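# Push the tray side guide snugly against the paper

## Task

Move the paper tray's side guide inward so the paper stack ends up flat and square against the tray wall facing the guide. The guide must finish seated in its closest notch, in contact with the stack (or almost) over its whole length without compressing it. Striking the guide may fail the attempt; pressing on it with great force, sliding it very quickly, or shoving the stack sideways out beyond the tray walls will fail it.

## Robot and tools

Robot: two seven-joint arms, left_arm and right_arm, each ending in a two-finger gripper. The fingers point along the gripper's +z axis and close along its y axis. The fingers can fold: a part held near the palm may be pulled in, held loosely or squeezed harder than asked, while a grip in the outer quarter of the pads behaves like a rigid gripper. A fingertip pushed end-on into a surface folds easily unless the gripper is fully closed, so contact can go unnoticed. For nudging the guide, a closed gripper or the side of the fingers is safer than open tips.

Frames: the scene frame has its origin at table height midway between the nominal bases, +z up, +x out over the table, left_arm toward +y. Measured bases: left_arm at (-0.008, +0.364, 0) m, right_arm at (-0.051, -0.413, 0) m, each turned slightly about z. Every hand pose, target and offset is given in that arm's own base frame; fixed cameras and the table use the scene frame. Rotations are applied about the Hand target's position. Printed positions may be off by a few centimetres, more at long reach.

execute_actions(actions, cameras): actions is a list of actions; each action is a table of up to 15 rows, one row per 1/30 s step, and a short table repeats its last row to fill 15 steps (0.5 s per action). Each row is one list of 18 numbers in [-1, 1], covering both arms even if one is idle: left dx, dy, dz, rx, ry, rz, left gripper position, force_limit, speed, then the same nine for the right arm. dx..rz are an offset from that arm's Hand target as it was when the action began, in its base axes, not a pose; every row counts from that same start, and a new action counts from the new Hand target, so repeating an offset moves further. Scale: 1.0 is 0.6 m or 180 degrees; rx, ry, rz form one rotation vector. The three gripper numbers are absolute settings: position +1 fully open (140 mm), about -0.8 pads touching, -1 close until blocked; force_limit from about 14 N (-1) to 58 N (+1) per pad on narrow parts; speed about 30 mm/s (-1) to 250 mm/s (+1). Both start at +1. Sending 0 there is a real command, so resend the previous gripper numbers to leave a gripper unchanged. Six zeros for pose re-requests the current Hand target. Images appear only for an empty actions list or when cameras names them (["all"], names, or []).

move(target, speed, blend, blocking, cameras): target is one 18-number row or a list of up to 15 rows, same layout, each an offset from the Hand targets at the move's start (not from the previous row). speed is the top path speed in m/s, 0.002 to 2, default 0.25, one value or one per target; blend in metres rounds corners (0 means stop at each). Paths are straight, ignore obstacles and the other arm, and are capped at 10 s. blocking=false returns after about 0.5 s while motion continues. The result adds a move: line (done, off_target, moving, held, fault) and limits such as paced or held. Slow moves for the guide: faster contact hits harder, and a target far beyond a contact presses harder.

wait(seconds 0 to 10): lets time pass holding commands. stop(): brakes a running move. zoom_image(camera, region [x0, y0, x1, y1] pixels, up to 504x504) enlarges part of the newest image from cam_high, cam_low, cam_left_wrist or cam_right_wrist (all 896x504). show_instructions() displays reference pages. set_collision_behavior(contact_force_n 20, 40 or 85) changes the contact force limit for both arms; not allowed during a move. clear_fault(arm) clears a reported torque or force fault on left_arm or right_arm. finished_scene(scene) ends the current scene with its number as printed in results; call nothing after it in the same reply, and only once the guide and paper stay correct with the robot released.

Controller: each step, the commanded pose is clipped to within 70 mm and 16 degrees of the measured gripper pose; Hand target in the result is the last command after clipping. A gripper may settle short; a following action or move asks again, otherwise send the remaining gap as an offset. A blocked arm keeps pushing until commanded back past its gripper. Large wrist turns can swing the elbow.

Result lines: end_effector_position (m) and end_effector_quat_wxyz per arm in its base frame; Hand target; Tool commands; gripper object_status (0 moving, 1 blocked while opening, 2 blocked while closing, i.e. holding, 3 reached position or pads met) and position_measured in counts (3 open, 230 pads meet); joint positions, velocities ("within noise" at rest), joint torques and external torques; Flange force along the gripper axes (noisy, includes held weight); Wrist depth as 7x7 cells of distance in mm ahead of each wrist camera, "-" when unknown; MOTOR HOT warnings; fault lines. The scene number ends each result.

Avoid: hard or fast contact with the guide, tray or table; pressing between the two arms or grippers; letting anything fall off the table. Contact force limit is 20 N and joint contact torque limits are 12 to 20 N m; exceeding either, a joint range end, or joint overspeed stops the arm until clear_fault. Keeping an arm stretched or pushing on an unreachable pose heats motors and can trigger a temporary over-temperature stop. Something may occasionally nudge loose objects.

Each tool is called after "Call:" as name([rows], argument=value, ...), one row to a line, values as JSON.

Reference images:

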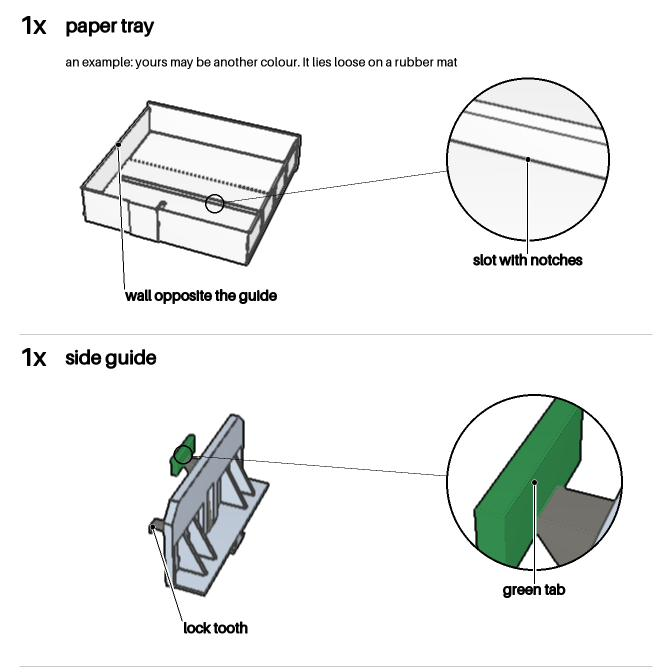

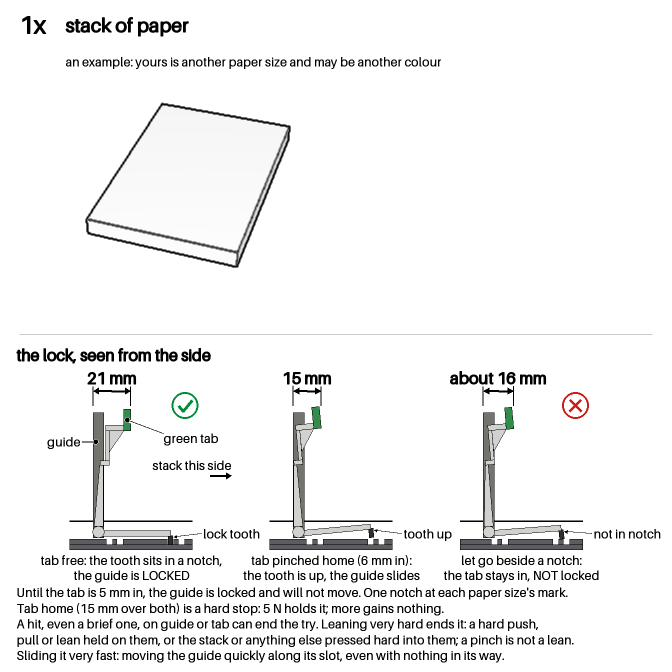

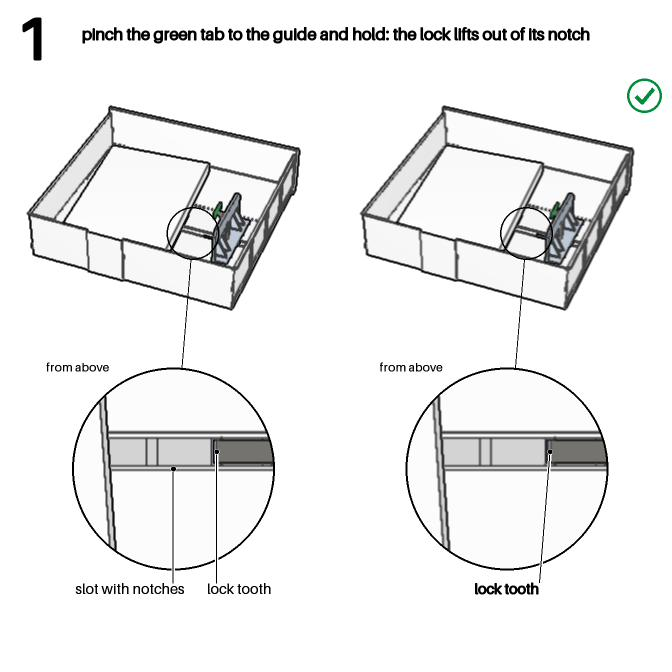

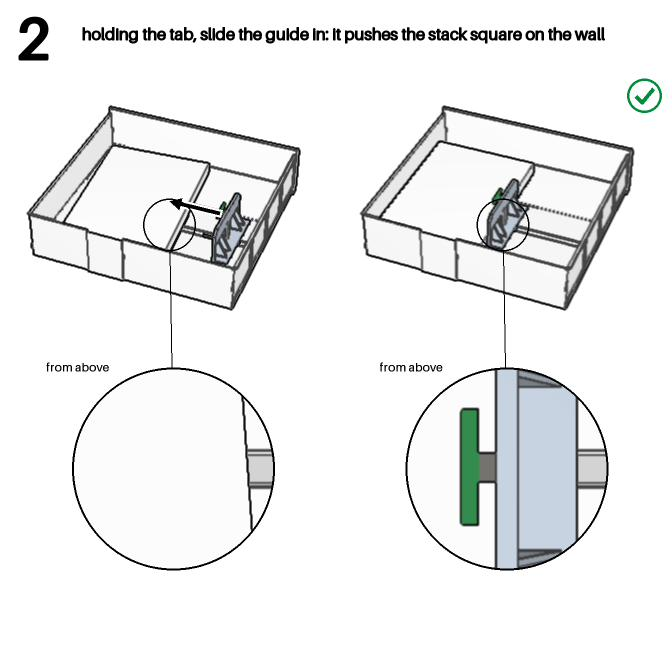

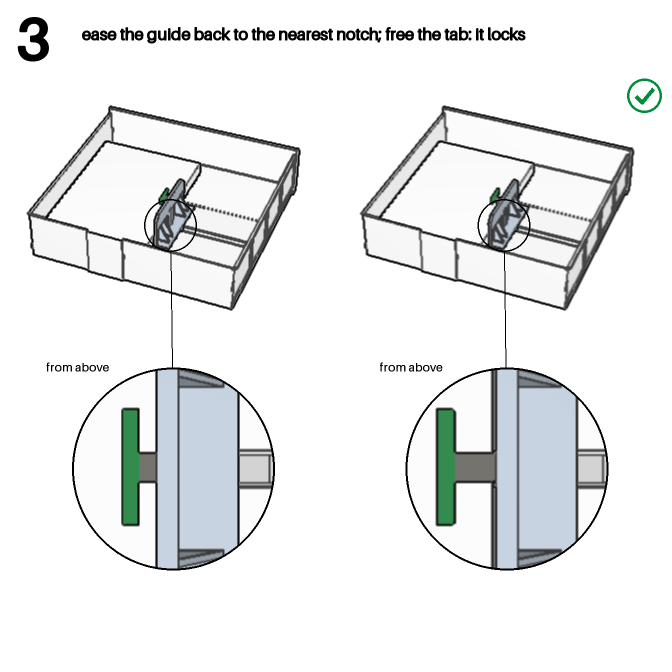

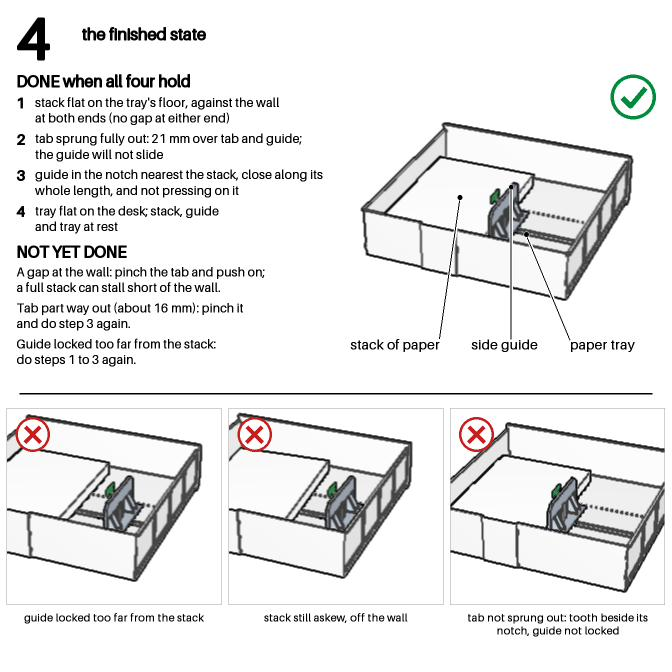

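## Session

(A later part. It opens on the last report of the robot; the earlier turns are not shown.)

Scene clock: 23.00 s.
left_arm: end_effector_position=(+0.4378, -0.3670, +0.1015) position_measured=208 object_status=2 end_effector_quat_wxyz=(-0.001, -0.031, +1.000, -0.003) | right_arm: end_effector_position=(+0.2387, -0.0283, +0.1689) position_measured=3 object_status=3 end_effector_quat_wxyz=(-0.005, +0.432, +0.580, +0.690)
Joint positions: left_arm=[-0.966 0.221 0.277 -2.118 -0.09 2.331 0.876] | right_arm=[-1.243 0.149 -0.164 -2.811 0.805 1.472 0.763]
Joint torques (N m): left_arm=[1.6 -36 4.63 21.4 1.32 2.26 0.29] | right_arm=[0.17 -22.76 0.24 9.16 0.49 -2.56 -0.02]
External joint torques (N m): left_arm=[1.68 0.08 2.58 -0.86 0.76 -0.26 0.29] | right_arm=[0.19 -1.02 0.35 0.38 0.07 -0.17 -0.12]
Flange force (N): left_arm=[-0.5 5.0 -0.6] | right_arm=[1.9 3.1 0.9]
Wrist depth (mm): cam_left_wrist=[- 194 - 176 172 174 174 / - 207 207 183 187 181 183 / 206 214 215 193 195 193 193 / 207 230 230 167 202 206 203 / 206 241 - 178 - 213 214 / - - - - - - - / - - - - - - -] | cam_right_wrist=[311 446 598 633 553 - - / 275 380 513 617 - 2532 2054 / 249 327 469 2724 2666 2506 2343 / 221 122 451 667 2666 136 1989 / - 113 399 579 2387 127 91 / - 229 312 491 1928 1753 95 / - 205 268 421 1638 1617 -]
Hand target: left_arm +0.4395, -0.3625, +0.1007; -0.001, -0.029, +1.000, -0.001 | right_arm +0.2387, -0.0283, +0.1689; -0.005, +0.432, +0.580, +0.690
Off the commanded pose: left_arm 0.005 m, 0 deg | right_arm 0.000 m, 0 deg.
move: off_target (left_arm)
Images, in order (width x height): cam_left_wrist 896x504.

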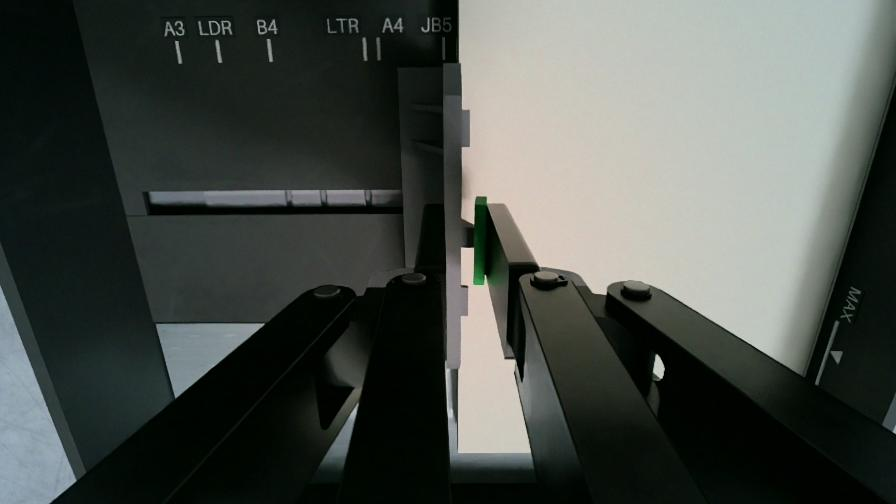

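Call:
move(target=[0,0.006,0,0,0,0,-1,-1,-1,0,0,0,0,0,0,1,1,1], speed=0.02, cameras=["cam_left_wrist"])

Call:
zoom_image(camera="cam_left_wrist", region=[696, 0, 896, 400])

Scene clock: 24.20 s.
left_arm: end_effector_position=(+0.4377, -0.3668, +0.1014) position_measured=208 object_status=2 end_effector_quat_wxyz=(+0.001, -0.030, +1.000, -0.005) | right_arm: end_effector_position=(+0.2387, -0.0283, +0.1689) position_measured=3 object_status=3 end_effector_quat_wxyz=(-0.005, +0.432, +0.580, +0.690)
Joint positions: left_arm=[-0.966 0.216 0.277 -2.125 -0.09 2.34 0.878] | right_arm=[-1.243 0.149 -0.164 -2.811 0.805 1.472 0.763]
Joint velocities: left_arm=[0 -0.001 0 -0.003 0.001 0.003 0.001] | right_arm=[within noise]
Joint torques (N m): left_arm=[3.27 -37.13 6.37 20.91 1.67 1.33 0.33] | right_arm=[0.13 -22.77 0.23 9.15 0.49 -2.57 -0.01]
External joint torques (N m): left_arm=[3.32 -1.17 4.33 -1.33 1.11 -1.2 0.33] | right_arm=[0.17 -0.96 0.36 0.29 0.06 -0.18 -0.1]
Flange force (N): left_arm=[0.5 9.9 -4.9] | right_arm=[1.9 3.0 1.0]
Wrist depth (mm): cam_left_wrist=[- - 193 191 174 173 173 / 194 208 208 185 186 181 183 / 195 214 216 192 193 197 193 / 196 231 229 158 207 206 202 / 203 242 - - - 212 221 / - - - - - - - / - - - - - - -] | cam_right_wrist=[309 462 593 605 3173 - 2666 / 276 367 525 665 3633 - 2387 / 247 329 469 824 2611 2199 1974 / 221 122 436 674 2881 136 2021 / - 113 377 582 2506 127 91 / - 230 300 503 1857 1765 95 / - 205 268 421 1596 1682 -]
Hand target: left_arm +0.4395, -0.3589, +0.1007; -0.001, -0.029, +1.000, -0.001 | right_arm +0.2387, -0.0283, +0.1689; -0.005, +0.432, +0.580, +0.690
Off the commanded pose: left_arm 0.008 m, 1 deg | right_arm 0.000 m, 0 deg.
move: off_target (left_arm)
Images, in order (width x height): cam_left_wrist 896x504.

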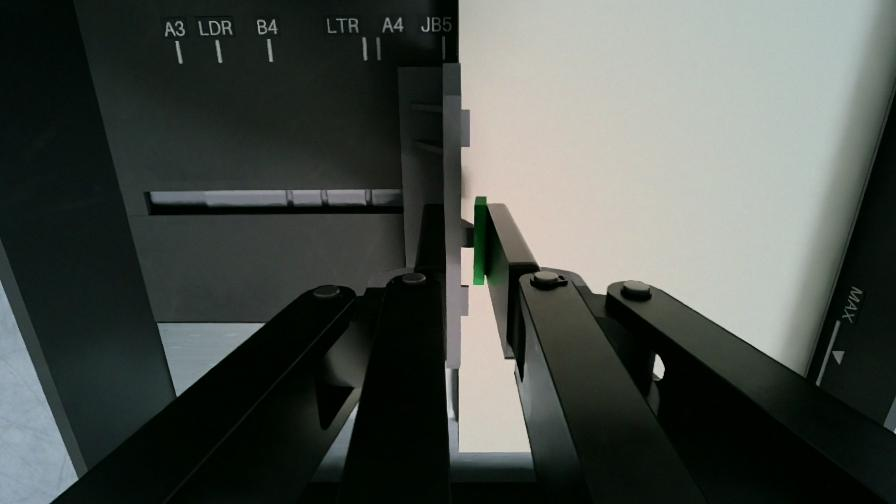

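Scaled by 1.260.

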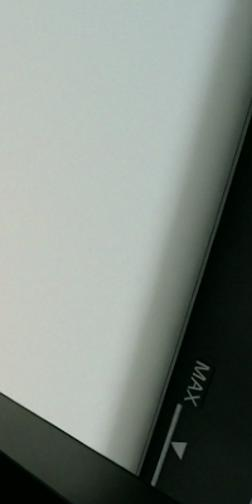

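Call:
move(target=[-0.0025,-0.0135,0,0,0,0,-1,-1,-1,0,0,0,0,0,0,1,1,1], speed=0.01)

Scene clock: 25.50 s.
left_arm: end_effector_position=(+0.4378, -0.3672, +0.1015) position_measured=208 object_status=2 end_effector_quat_wxyz=(-0.001, -0.030, +1.000, -0.002) | right_arm: end_effector_position=(+0.2387, -0.0283, +0.1689) position_measured=3 object_status=3 end_effector_quat_wxyz=(-0.005, +0.432, +0.580, +0.690)
Joint positions: left_arm=[-0.966 0.222 0.277 -2.116 -0.089 2.329 0.878] | right_arm=[-1.243 0.149 -0.164 -2.811 0.805 1.472 0.763]
Joint velocities: left_arm=[0 0.002 -0.001 0.003 0 -0.003 0] | right_arm=[within noise]
Joint torques (N m): left_arm=[-0.38 -35.58 3.1 23.67 1.02 2.65 -0.22] | right_arm=[0.17 -22.77 0.27 9.14 0.47 -2.56 -0.03]
External joint torques (N m): left_arm=[-0.43 0.68 0.92 1.37 0.47 0.12 -0.22] | right_arm=[0.15 -1.01 0.35 0.33 0.05 -0.17 -0.12]
Flange force (N): left_arm=[-4.1 -4.4 -0.2] | right_arm=[2.0 3.0 0.9]
Wrist depth (mm): cam_left_wrist=[- - - 175 173 174 174 / 186 211 208 182 184 183 183 / 196 219 214 192 194 196 193 / - 226 229 158 - 205 204 / 205 238 - - - 213 215 / - - - - - - - / - - - - - - -] | cam_right_wrist=[309 447 639 628 541 - 2532 / 276 380 509 613 3057 2199 2387 / 248 328 474 801 2785 - - / 222 122 436 683 2666 127 2218 / - 113 368 639 2457 127 91 / - 231 313 494 1974 1816 96 / - 206 269 422 1682 1649 -]
Hand target: left_arm +0.4380, -0.3670, +0.1007; -0.001, -0.029, +1.000, -0.001 | right_arm +0.2387, -0.0283, +0.1689; -0.005, +0.432, +0.580, +0.690
Off the commanded pose: left_arm 0.001 m, 0 deg | right_arm 0.000 m, 0 deg.
move: done

Call:
move(target=[0,0,0,0,0,0,-0.4,-1,-1,0,0,0,0,0,0,1,1,1], cameras=["cam_left_wrist"])

Call:
zoom_image(camera="cam_left_wrist", region=[340, 0, 620, 300])

Scene clock: 26.53 s.
left_arm: end_effector_position=(+0.4379, -0.3666, +0.1007) position_measured=179 object_status=0 end_effector_quat_wxyz=(-0.001, -0.029, +1.000, -0.001) | right_arm: end_effector_position=(+0.2387, -0.0283, +0.1689) position_measured=3 object_status=3 end_effector_quat_wxyz=(-0.005, +0.432, +0.580, +0.690)
Joint positions: left_arm=[-0.966 0.223 0.277 -2.115 -0.088 2.328 0.877] | right_arm=[-1.243 0.149 -0.164 -2.811 0.805 1.472 0.763]
Joint torques (N m): left_arm=[-0.43 -36.18 2.85 23.31 0.81 2.48 -0.22] | right_arm=[0.16 -22.74 0.29 9.18 0.48 -2.56 0.01]
External joint torques (N m): left_arm=[-0.31 0.09 0.82 1.02 0.26 -0.03 -0.22] | right_arm=[0.19 -1.02 0.41 0.41 0.06 -0.16 -0.09]
Flange force (N): left_arm=[-2.4 -2.6 -1.1] | right_arm=[1.8 3.2 0.9]
Wrist depth (mm): cam_left_wrist=[- - - 175 173 173 174 / 197 206 - 185 184 181 182 / 197 214 213 193 196 195 192 / 196 228 226 145 206 206 203 / 196 - - 214 - - 215 / - - - 253 - - - / - - - 274 - - -] | cam_right_wrist=[310 447 660 600 578 3633 2506 / 276 380 501 617 2881 2754 2410 / 248 328 483 706 2754 2584 2410 / 222 122 438 663 - 136 1913 / - 113 369 641 - 127 91 / - 230 313 497 1885 1790 95 / - 206 267 408 1729 1628 -]
Hand target: left_arm +0.4380, -0.3670, +0.1007; -0.001, -0.029, +1.000, -0.001 | right_arm +0.2387, -0.0283, +0.1689; -0.005, +0.432, +0.580, +0.690
Off the commanded pose: left_arm 0.000 m, 0 deg | right_arm 0.000 m, 0 deg.
move: done
Images, in order (width x height): cam_left_wrist 896x504.

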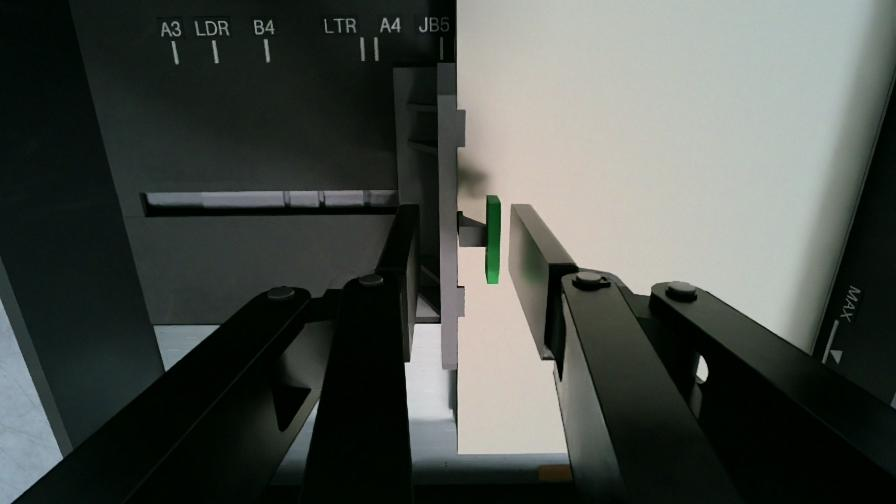

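Scaled by 1.680.

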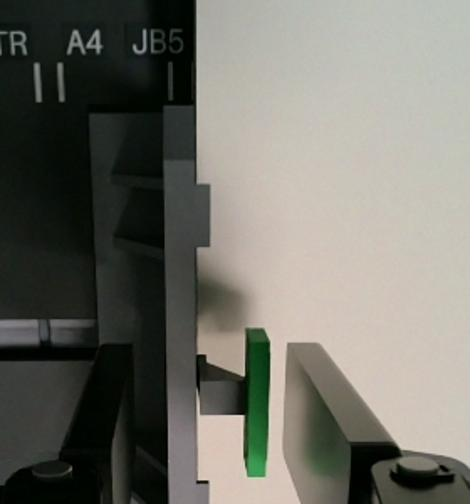

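Call:
move(target=[0,0,0.2,0,0,0,-0.1,-1,-1,0,0,0,0,0,0,1,1,1], speed=0.15, cameras=["cam_left_wrist"])

Scene clock: 28.33 s.
left_arm: end_effector_position=(+0.4385, -0.3677, +0.2217) position_measured=141 object_status=3 end_effector_quat_wxyz=(+0.000, -0.027, +1.000, -0.003) | right_arm: end_effector_position=(+0.2387, -0.0283, +0.1689) position_measured=3 object_status=3 end_effector_quat_wxyz=(-0.005, +0.432, +0.580, +0.690)
Joint positions: left_arm=[-0.973 0.071 0.284 -1.979 -0.028 2.051 0.839] | right_arm=[-1.243 0.149 -0.164 -2.811 0.805 1.472 0.763]
Joint velocities: left_arm=[0 -0.002 0 0 0.001 -0.004 -0.002] | right_arm=[within noise]
Joint torques (N m): left_arm=[-0.28 -33.26 1.42 25.25 1.12 2.32 -0.35] | right_arm=[0.16 -22.72 0.33 9.2 0.49 -2.58 0.02]
External joint torques (N m): left_arm=[-0.37 0.11 0.62 0.73 0.44 -0.21 -0.35] | right_arm=[0.14 -1 0.41 0.49 0.08 -0.18 -0.08]
Flange force (N): left_arm=[-1.5 -2.1 -1.8] | right_arm=[1.5 3.2 0.7]
Wrist depth (mm): cam_left_wrist=[- 292 310 - - 281 - / - 279 318 326 - 290 - / - 281 340 336 315 - 359 / 382 324 144 344 143 - - / - - - 383 - - - / - - - 360 363 - - / - - - - - - -] | cam_right_wrist=[311 423 692 624 580 - 2584 / 277 380 512 3342 - - 2258 / 249 329 474 744 2724 2321 - / 229 122 434 656 2611 127 - / - 113 371 - 2021 127 91 / - 231 313 499 1790 1857 95 / - 206 269 423 876 1694 -]
Hand target: left_arm +0.4380, -0.3670, +0.2207; -0.001, -0.029, +1.000, -0.001 | right_arm +0.2387, -0.0283, +0.1689; -0.005, +0.432, +0.580, +0.690
Off the commanded pose: left_arm 0.001 m, 0 deg | right_arm 0.000 m, 0 deg.
move: done
Images, in order (width x height): cam_left_wrist 896x504.

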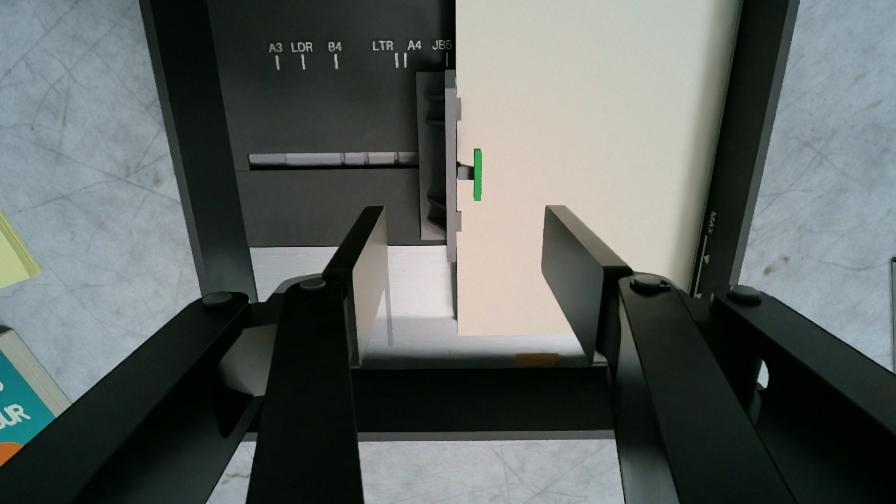

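Looks good.

Call:
finished_scene(scene=2)

The scene is finished: the task was done.


## Next scene

The same job, from a new start.

Reference images:

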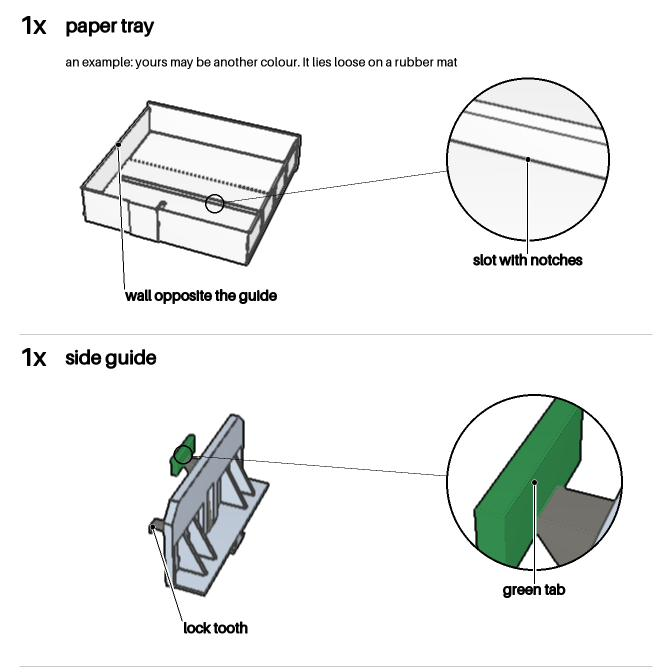

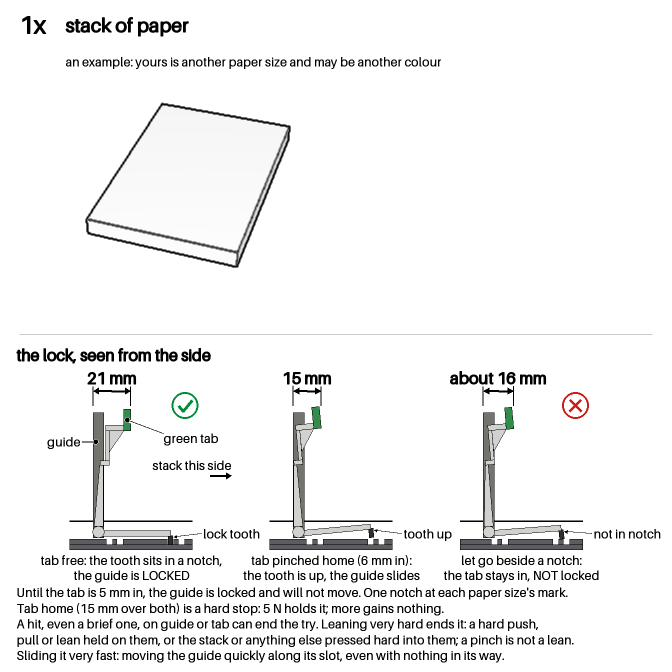

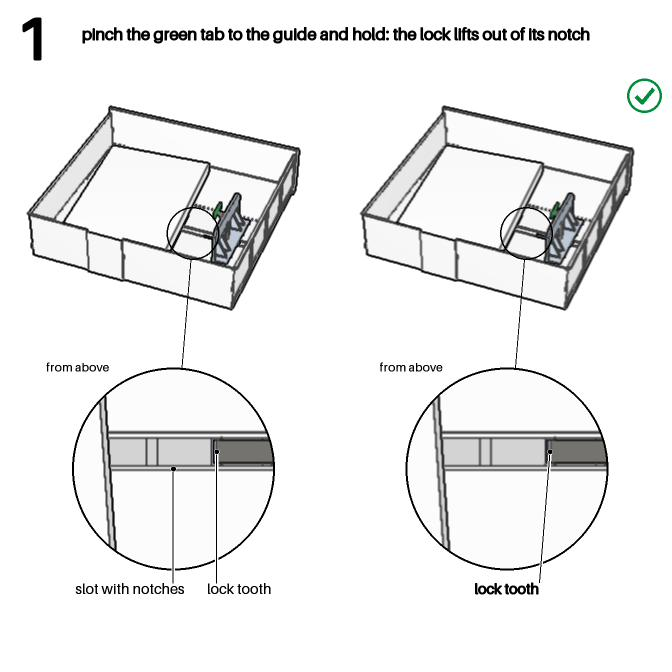

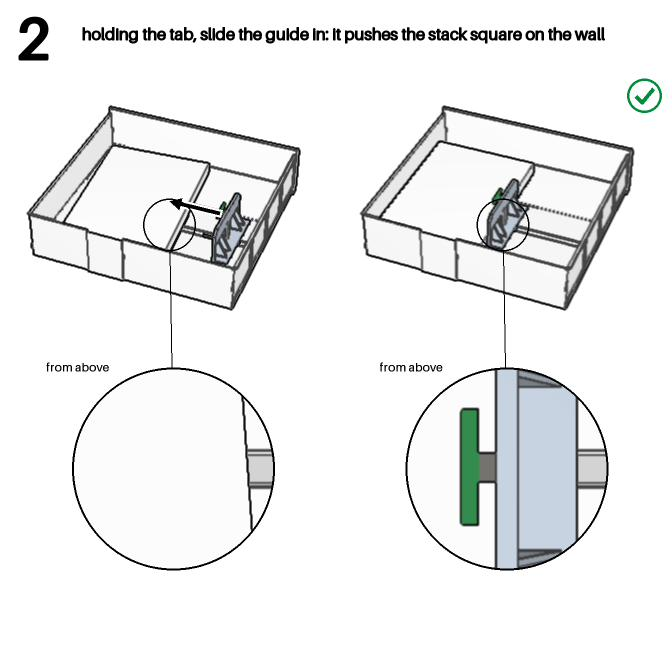

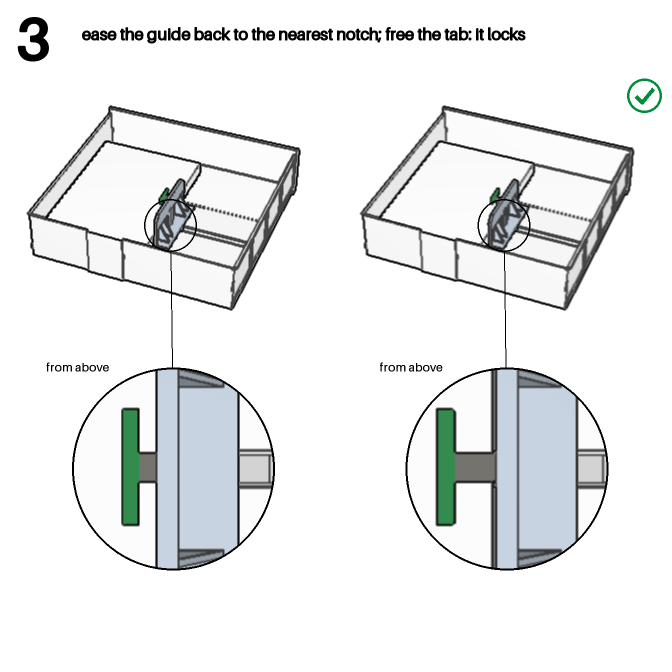

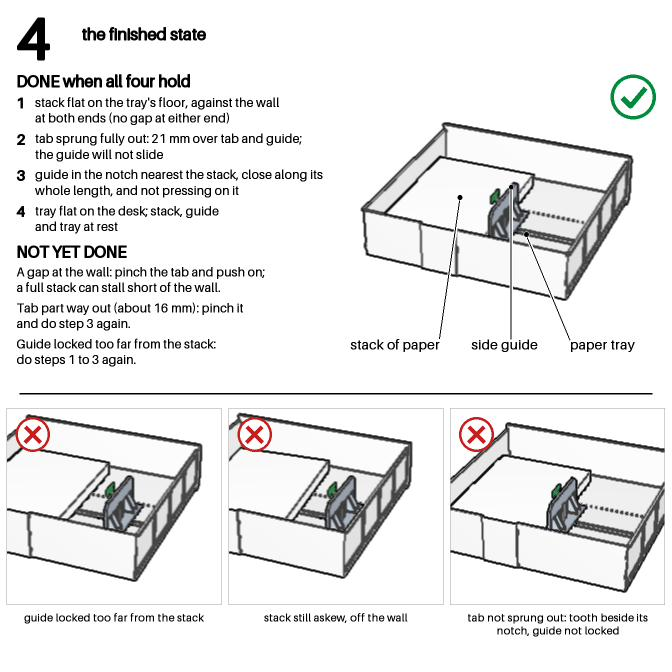

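Call:
execute_actions(actions=[])

Scene clock: 0.00 s.
left_arm: end_effector_position=(+0.6171, -0.4260, +0.2394) position_measured=3 object_status=3 end_effector_quat_wxyz=(-0.394, -0.501, +0.602, -0.481) | right_arm: end_effector_position=(+0.0585, +0.1618, +0.1431) position_measured=3 object_status=3 end_effector_quat_wxyz=(+0.304, +0.099, +0.758, -0.568)
Joint positions: left_arm=[-0.147 0.511 -0.101 -1.81 -1.527 1.936 0.908] | right_arm=[1.641 0.4 0.055 -2.286 -0.25 1.294 -2.611]
Joint velocities: within noise
Joint torques (N m): no reading
External joint torques (N m): no reading
Flange force (N): no reading
Wrist depth (mm): cam_left_wrist=[- - 2309 3595 2516 - 3495 / - 2926 3932 4194 2542 3146 - / - - 2860 - - 592 - / - 131 - 529 541 137 451 / - 120 - 481 457 120 101 / - 399 - 344 350 - 96 / - - - 314 290 292 -] | cam_right_wrist=[191 186 195 225 291 208 154 / - 194 218 676 369 236 174 / 222 210 237 3633 475 275 195 / 211 122 2785 4248 595 136 207 / - 113 - 4177 814 136 91 / - - - 3173 - 651 95 / - - - 2785 - 776 -]
Hand target: left_arm +0.6171, -0.4260, +0.2394; -0.394, -0.501, +0.602, -0.481 | right_arm +0.0585, +0.1618, +0.1431; +0.304, +0.099, +0.758, -0.568
Tool commands: left_gripper/position=+1.0 left_gripper/force_limit=+1.0 left_gripper/speed=+1.0 right_gripper/position=+1.0 right_gripper/force_limit=+1.0 right_gripper/speed=+1.0

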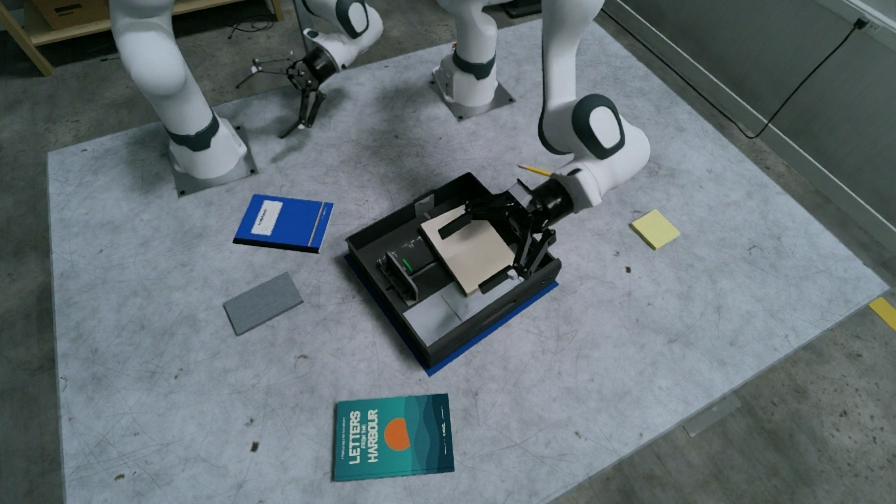

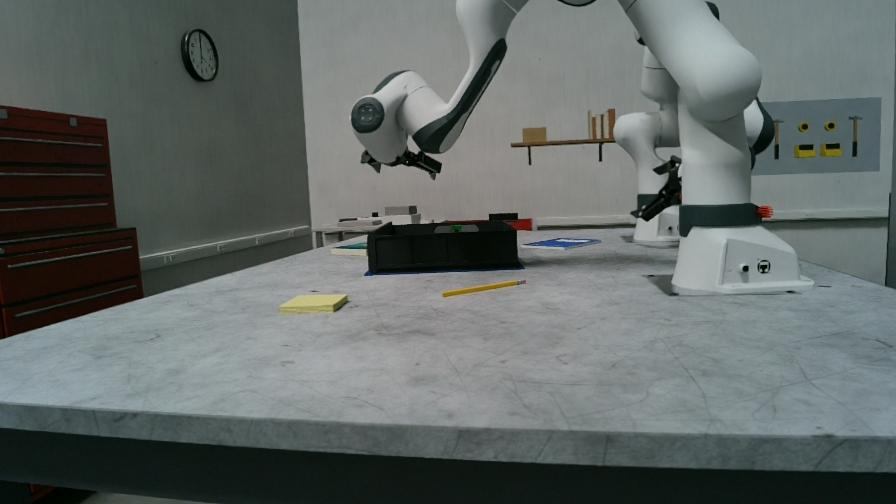

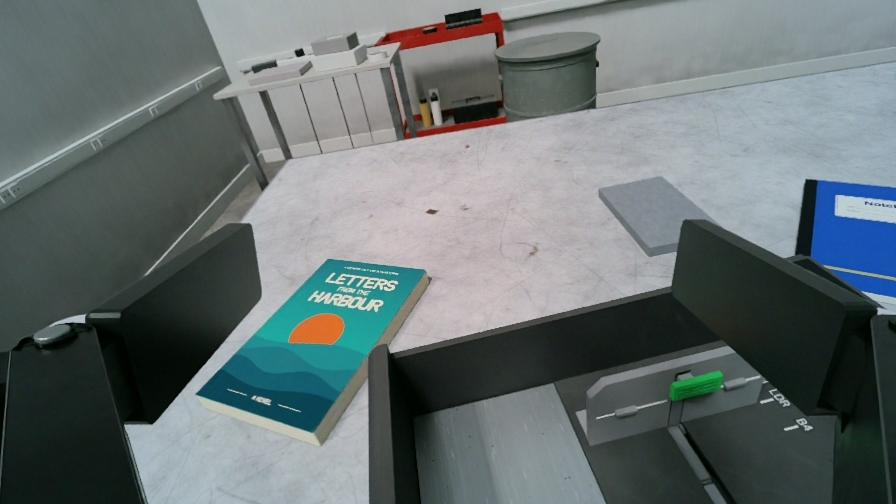

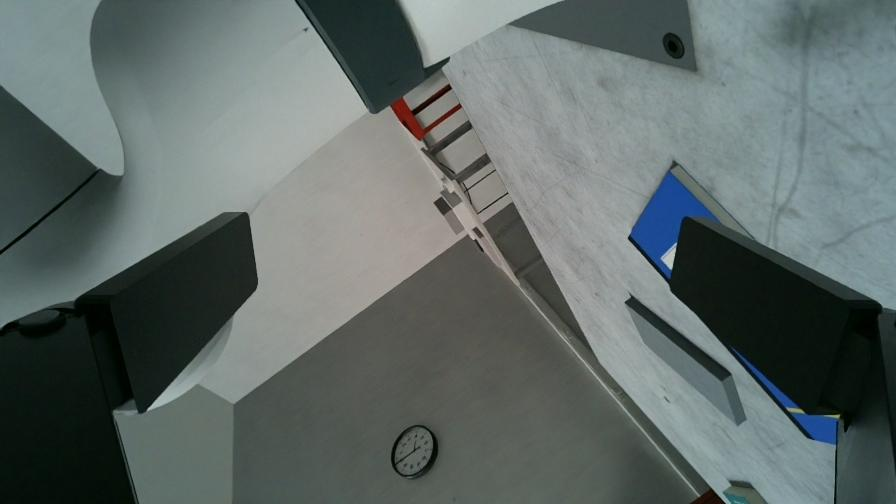

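Call:
move([
  [-0.05,0.01,0.193,0.06,-0.05,-0.06,1,-1,-1,0,0,0,0,0,0,1,1,1],
  [-0.295,0.01,0.193,0.355,-0.290,-0.369,1,-1,-1,0,0,0,0,0,0,1,1,1],
], blend=0.05, speed=0.35, cameras=["cam_left_wrist"])

Scene clock: 3.93 s.
left_arm: end_effector_position=(+0.4396, -0.4218, +0.3546) position_measured=3 object_status=3 end_effector_quat_wxyz=(-0.001, -0.004, +1.000, -0.001) | right_arm: end_effector_position=(+0.0585, +0.1618, +0.1431) position_measured=3 object_status=3 end_effector_quat_wxyz=(+0.304, +0.099, +0.758, -0.568)
Joint positions: left_arm=[-0.622 0.157 -0.156 -1.523 0.022 1.679 0.784] | right_arm=[1.641 0.4 0.055 -2.286 -0.25 1.294 -2.611]
Joint torques (N m): left_arm=[-0.03 -38.39 -0.09 25.11 1.22 2.38 0.16] | right_arm=[0.18 -34.27 1.13 12.76 0.13 -2.17 -0.19]
External joint torques (N m): left_arm=[-0.03 -0.7 0.55 0.46 0.47 -0.14 0.16] | right_arm=[0.27 -1.02 0.54 0.16 0 -0.12 -0.1]
Flange force (N): left_arm=[-0.4 0.4 -1.5] | right_arm=[-0.9 -3.0 0.5]
Wrist depth (mm): cam_left_wrist=[446 - - 445 - - - / 458 474 455 - 432 495 - / - 493 - - 440 - - / - 132 - 511 - 137 - / - 121 510 528 548 120 100 / - 539 572 - - - 95 / - - 624 673 650 634 -] | cam_right_wrist=[2387 187 195 220 279 208 154 / 197 194 218 616 367 236 173 / 222 209 3856 2300 473 277 196 / 213 122 - - 584 136 207 / - 113 - 2984 - 135 91 / - 268 - - - 568 95 / - - 4109 2984 - 847 -]
Hand target: left_arm +0.4401, -0.4200, +0.3552; +0.000, -0.001, +1.000, +0.000 | right_arm +0.0585, +0.1618, +0.1431; +0.304, +0.099, +0.758, -0.568
Off the commanded pose: left_arm 0.002 m, 0 deg | right_arm 0.000 m, 0 deg.
move: done
Images, in order (width x height): cam_left_wrist 896x504.

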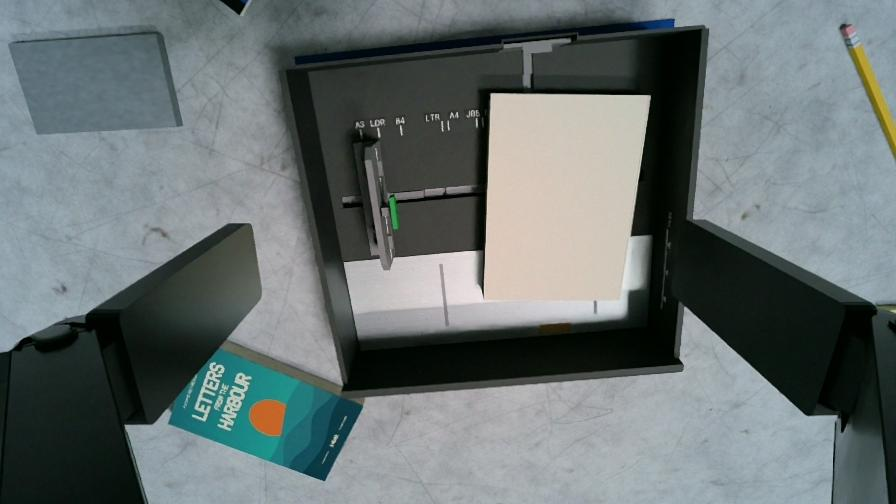

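Call:
move(target=[0.0975,-0.11,-0.359,0,0,0.029,-0.03,-1,-1,0,0,0,0,0,0,1,1,1], cameras=["cam_left_wrist"])

Scene clock: 7.17 s.
left_arm: end_effector_position=(+0.4976, -0.4855, +0.1388) position_measured=132 object_status=0 end_effector_quat_wxyz=(-0.002, -0.044, +0.999, +0.001) | right_arm: end_effector_position=(+0.0585, +0.1618, +0.1431) position_measured=3 object_status=3 end_effector_quat_wxyz=(+0.304, +0.099, +0.758, -0.568)
Joint positions: left_arm=[-0.672 0.531 -0.125 -1.53 0.07 2.053 0.669] | right_arm=[1.641 0.4 0.055 -2.286 -0.25 1.294 -2.611]
Joint torques (N m): left_arm=[-0.61 -48.82 -0.6 25.55 0.78 2.66 -0.4] | right_arm=[0.16 -34.23 1.13 12.77 0.13 -2.19 -0.2]
External joint torques (N m): left_arm=[-0.51 -0.29 1.06 1.29 0.12 0.16 -0.4] | right_arm=[0.15 -1.1 0.45 0.17 0 -0.15 -0.11]
Flange force (N): left_arm=[-3.3 -5.2 -1.2] | right_arm=[-1.2 -3.1 0.6]
Wrist depth (mm): cam_left_wrist=[244 - 212 - 227 - - / 263 264 242 238 245 - 220 / - - 210 246 - - - / 291 286 159 264 162 244 - / - - 110 288 140 96 - / - - 284 301 304 - - / - - - 314 - - -] | cam_right_wrist=[191 186 195 224 286 209 154 / 2611 194 219 610 367 236 173 / 222 210 3686 2238 474 278 195 / 212 122 3916 4322 601 136 205 / - 113 3856 3916 946 135 91 / - - - 3979 2611 516 95 / - - - 3530 1857 879 -]
Hand target: left_arm +0.4986, -0.4860, +0.1398; +0.000, -0.047, +0.999, +0.000 | right_arm +0.0585, +0.1618, +0.1431; +0.304, +0.099, +0.758, -0.568
Off the commanded pose: left_arm 0.001 m, 0 deg | right_arm 0.000 m, 0 deg.
move: done
Images, in order (width x height): cam_left_wrist 896x504.

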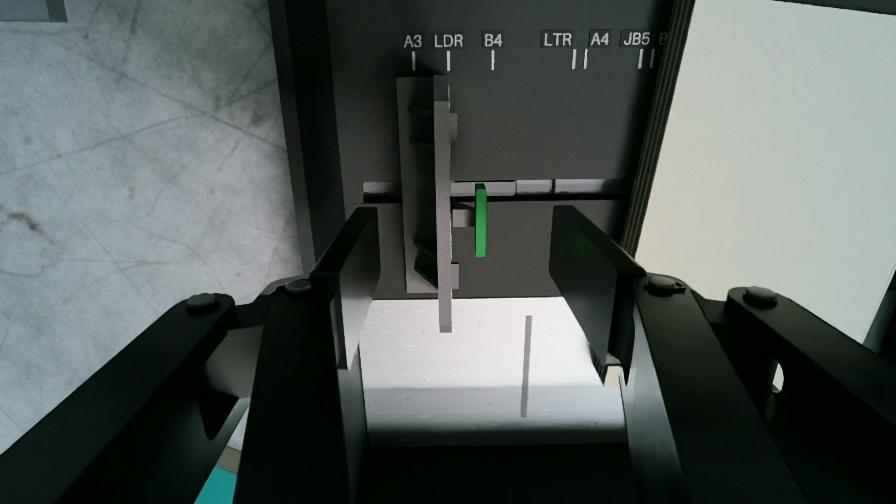

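Call:
move([
  [0.005,-0.001,-0.067,0,0,0,-0.03,-1,-1,0,0,0,0,0,0,1,1,1],
  [0.005,-0.001,-0.067,0,0,0,-1,-1,-1,0,0,0,0,0,0,1,1,1],
], speed=0.06, cameras=["cam_left_wrist"])

Scene clock: 10.57 s.
left_arm: end_effector_position=(+0.5014, -0.4879, +0.1006) position_measured=208 object_status=2 end_effector_quat_wxyz=(+0.000, -0.046, +0.999, -0.001) | right_arm: end_effector_position=(+0.0585, +0.1618, +0.1431) position_measured=3 object_status=3 end_effector_quat_wxyz=(+0.304, +0.099, +0.758, -0.568)
Joint positions: left_arm=[-0.676 0.58 -0.117 -1.552 0.075 2.131 0.665] | right_arm=[1.641 0.4 0.055 -2.286 -0.25 1.294 -2.611]
Joint velocities: left_arm=[0.001 0.001 -0.002 0 0.001 0 -0.005] | right_arm=[within noise]
Joint torques (N m): left_arm=[0.11 -48.57 -0.1 24.35 0.94 2.51 -0.17] | right_arm=[0.16 -34.24 1.12 12.77 0.13 -2.17 -0.2]
External joint torques (N m): left_arm=[0.1 1.18 1.5 0.3 0.3 -0.03 -0.17] | right_arm=[0.29 -1.17 0.55 0.25 0 -0.12 -0.11]
Flange force (N): left_arm=[-3.9 -4.2 1.3] | right_arm=[-1.1 -3.3 0.4]
Wrist depth (mm): cam_left_wrist=[- 211 188 - - - 172 / - - 198 206 210 195 - / - - 209 209 213 194 - / - - 196 163 224 - - / - - - 172 - - - / - - - - - - - / - - - - - - -] | cam_right_wrist=[192 187 196 223 291 208 154 / - 195 214 566 368 235 174 / 223 210 - 2199 473 278 195 / 212 122 4322 4476 545 136 207 / - 113 - 3481 1058 136 91 / - 259 3979 2881 2695 611 95 / - - - 2754 - 809 -]
Hand target: left_arm +0.5016, -0.4866, +0.0996; +0.000, -0.047, +0.999, +0.000 | right_arm +0.0585, +0.1618, +0.1431; +0.304, +0.099, +0.758, -0.568
Off the commanded pose: left_arm 0.002 m, 0 deg | right_arm 0.000 m, 0 deg.
move: done
Images, in order (width x height): cam_left_wrist 896x504.

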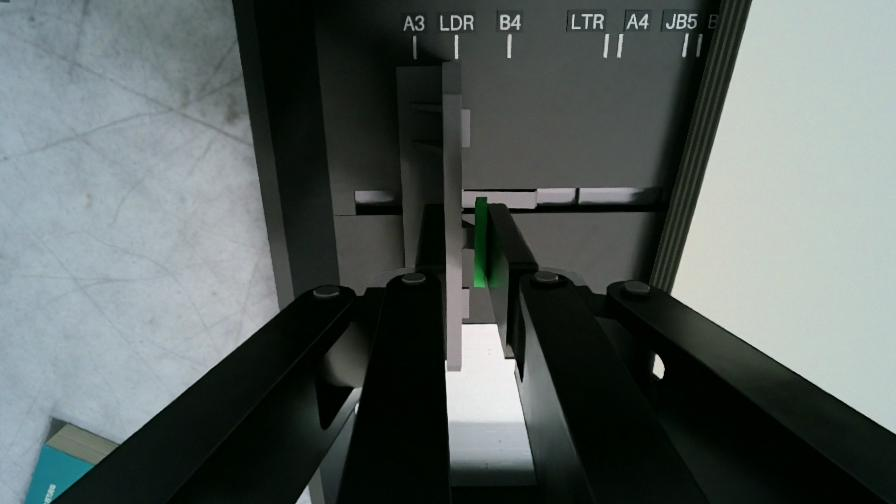

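Call:
move([
  [-0.016,0.175,0.001,0,0,0,-1,-1,-1,0,0,0,0,0,0,1,1,1],
  [-0.0195,0.212,0.001,0,0,0,-1,-1,-1,0,0,0,0,0,0,1,1,1],
], speed=[0.05,0.03], blend=0.01, cameras=["cam_left_wrist"])

Scene clock: 14.10 s.
left_arm: end_effector_position=(+0.4865, -0.3638, +0.0998) position_measured=208 object_status=2 end_effector_quat_wxyz=(-0.001, -0.048, +0.999, +0.000) | right_arm: end_effector_position=(+0.0585, +0.1618, +0.1431) position_measured=3 object_status=3 end_effector_quat_wxyz=(+0.304, +0.099, +0.758, -0.568)
Joint positions: left_arm=[-0.525 0.316 -0.124 -1.972 0.049 2.283 0.801] | right_arm=[1.641 0.4 0.055 -2.286 -0.25 1.294 -2.611]
Joint velocities: left_arm=[-0.001 -0.001 0.001 0.001 -0.001 0.002 0.005] | right_arm=[within noise]
Joint torques (N m): left_arm=[2.78 -41.29 2.06 22.78 0.96 2.64 0.27] | right_arm=[0.15 -34.18 1.05 12.68 0.15 -2.18 -0.2]
External joint torques (N m): left_arm=[2.77 -0.3 3.06 0.01 0.38 0.14 0.27] | right_arm=[0.09 -1.02 0.31 0.13 0 -0.13 -0.11]
Flange force (N): left_arm=[-2.6 4.6 0.0] | right_arm=[-1.3 -2.8 0.7]
Wrist depth (mm): cam_left_wrist=[- - - 172 170 - - / - 207 206 185 - - - / 213 212 212 189 - 190 - / 223 226 228 160 200 203 - / 234 237 - - - 90 - / - - - - - - - / - - - - - - -] | cam_right_wrist=[190 186 195 225 291 207 154 / 2584 194 213 654 378 222 173 / 222 210 - 2343 463 276 195 / 212 122 - 3633 595 136 206 / - 113 - 3434 918 136 91 / - - - - - 656 96 / - - 3173 3173 - 774 -]
Hand target: left_arm +0.4899, -0.3594, +0.1002; +0.000, -0.047, +0.999, +0.000 | right_arm +0.0585, +0.1618, +0.1431; +0.304, +0.099, +0.758, -0.568
Off the commanded pose: left_arm 0.006 m, 0 deg | right_arm 0.000 m, 0 deg.
move: off_target (left_arm)
Images, in order (width x height): cam_left_wrist 896x504.

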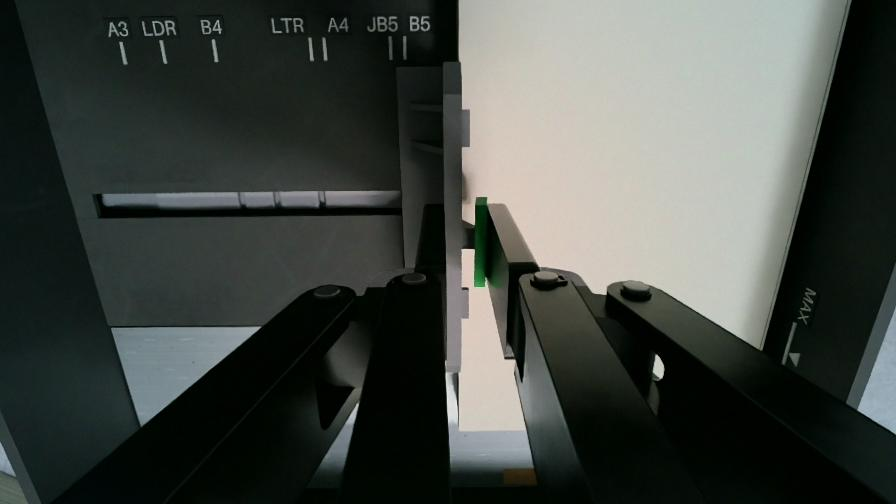

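Call:
move([
  [-0.001,0.010,0,0,0,0,-1,-1,-1,0,0,0,0,0,0,1,1,1],
], speed=0.02, cameras=["cam_left_wrist"])

Scene clock: 15.03 s.
left_arm: end_effector_position=(+0.4858, -0.3582, +0.0998) position_measured=208 object_status=2 end_effector_quat_wxyz=(-0.001, -0.047, +0.999, +0.000) | right_arm: end_effector_position=(+0.0585, +0.1618, +0.1431) position_measured=3 object_status=3 end_effector_quat_wxyz=(+0.304, +0.099, +0.758, -0.568)
Joint positions: left_arm=[-0.516 0.306 -0.125 -1.988 0.048 2.289 0.809] | right_arm=[1.641 0.4 0.055 -2.286 -0.25 1.294 -2.611]
Joint velocities: left_arm=[0.002 -0.001 -0.001 -0.001 -0.001 0.003 0.004] | right_arm=[within noise]
Joint torques (N m): left_arm=[3.19 -40.99 2.42 23.03 0.93 2.64 0.26] | right_arm=[0.16 -34.25 1.07 12.75 0.15 -2.19 -0.16]
External joint torques (N m): left_arm=[3.2 -0.4 3.4 0.34 0.36 0.13 0.26] | right_arm=[0.05 -1.04 0.29 0.15 0.01 -0.14 -0.07]
Flange force (N): left_arm=[-3.8 4.5 -0.4] | right_arm=[-1.3 -2.8 0.6]
Wrist depth (mm): cam_left_wrist=[- - 192 188 173 - 172 / - 202 205 182 - - - / 214 212 212 193 192 191 - / 223 225 226 162 201 - 200 / 233 237 - - - 89 180 / - - - - - - - / - - - - - - -] | cam_right_wrist=[189 187 195 224 283 208 154 / 225 194 219 605 366 235 173 / 222 209 3798 2433 497 275 196 / 212 122 3798 3686 587 136 207 / - 113 3979 3581 3057 136 91 / - 270 - - 2611 649 95 / - - 3434 2638 2482 902 -]
Hand target: left_arm +0.4893, -0.3534, +0.1002; +0.000, -0.047, +0.999, +0.000 | right_arm +0.0585, +0.1618, +0.1431; +0.304, +0.099, +0.758, -0.568
Off the commanded pose: left_arm 0.006 m, 0 deg | right_arm 0.000 m, 0 deg.
move: off_target (left_arm)
Images, in order (width x height): cam_left_wrist 896x504.

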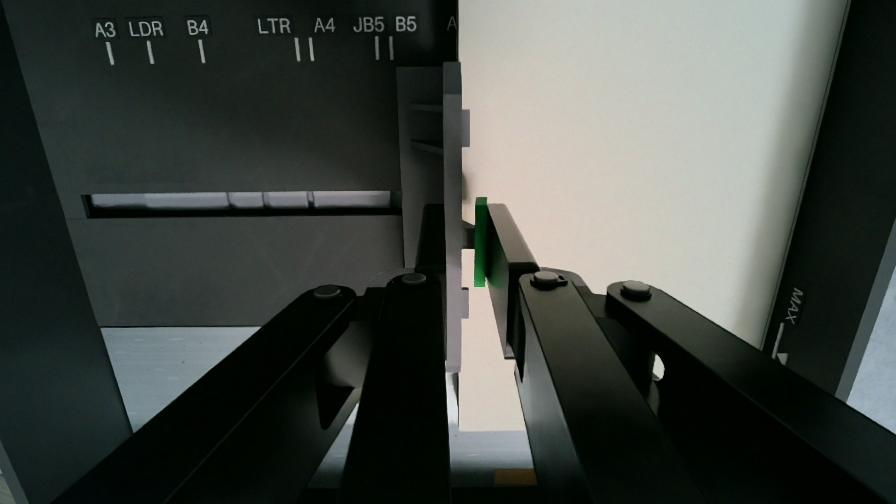

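Call:
move([
  [0,0.007,0,0,0,0,-1,-1,-1,0,0,0,0,0,0,1,1,1],
], speed=0.02)

Scene clock: 15.90 s.
left_arm: end_effector_position=(+0.4857, -0.3580, +0.0997) position_measured=208 object_status=2 end_effector_quat_wxyz=(+0.000, -0.047, +0.999, -0.003) | right_arm: end_effector_position=(+0.0585, +0.1618, +0.1431) position_measured=3 object_status=3 end_effector_quat_wxyz=(+0.304, +0.099, +0.758, -0.568)
Joint positions: left_arm=[-0.513 0.301 -0.126 -1.997 0.045 2.299 0.814] | right_arm=[1.641 0.4 0.055 -2.286 -0.25 1.294 -2.611]
Joint velocities: left_arm=[0.001 0 0 -0.002 0 0.003 0.003] | right_arm=[within noise]
Joint torques (N m): left_arm=[4.21 -41.96 3.67 23.07 1.36 1.63 0.45] | right_arm=[0.13 -34.33 1.1 12.75 0.13 -2.19 -0.17]
External joint torques (N m): left_arm=[4.22 -1.56 4.66 0.38 0.79 -0.9 0.45] | right_arm=[0.11 -1.07 0.4 0.09 0 -0.15 -0.07]
Flange force (N): left_arm=[-4.1 7.1 -4.3] | right_arm=[-1.2 -3.0 0.8]
Wrist depth (mm): cam_left_wrist=[- 194 189 173 172 173 - / - 207 204 177 - - - / 215 212 213 204 - - 171 / 228 227 227 162 - - 189 / 235 239 - - - - - / 228 - - - - - - / - - - - - - -] | cam_right_wrist=[187 187 195 217 285 208 154 / 2558 193 213 611 366 236 173 / 222 209 - 3633 477 276 195 / 212 122 4109 5222 616 136 221 / - 113 3798 - 918 136 91 / - - - 3173 2180 613 96 / - - - 2816 2584 2124 -]
Hand target: left_arm +0.4893, -0.3492, +0.1002; +0.000, -0.047, +0.999, +0.000 | right_arm +0.0585, +0.1618, +0.1431; +0.304, +0.099, +0.758, -0.568
Off the commanded pose: left_arm 0.009 m, 0 deg | right_arm 0.000 m, 0 deg.
move: off_target (left_arm)


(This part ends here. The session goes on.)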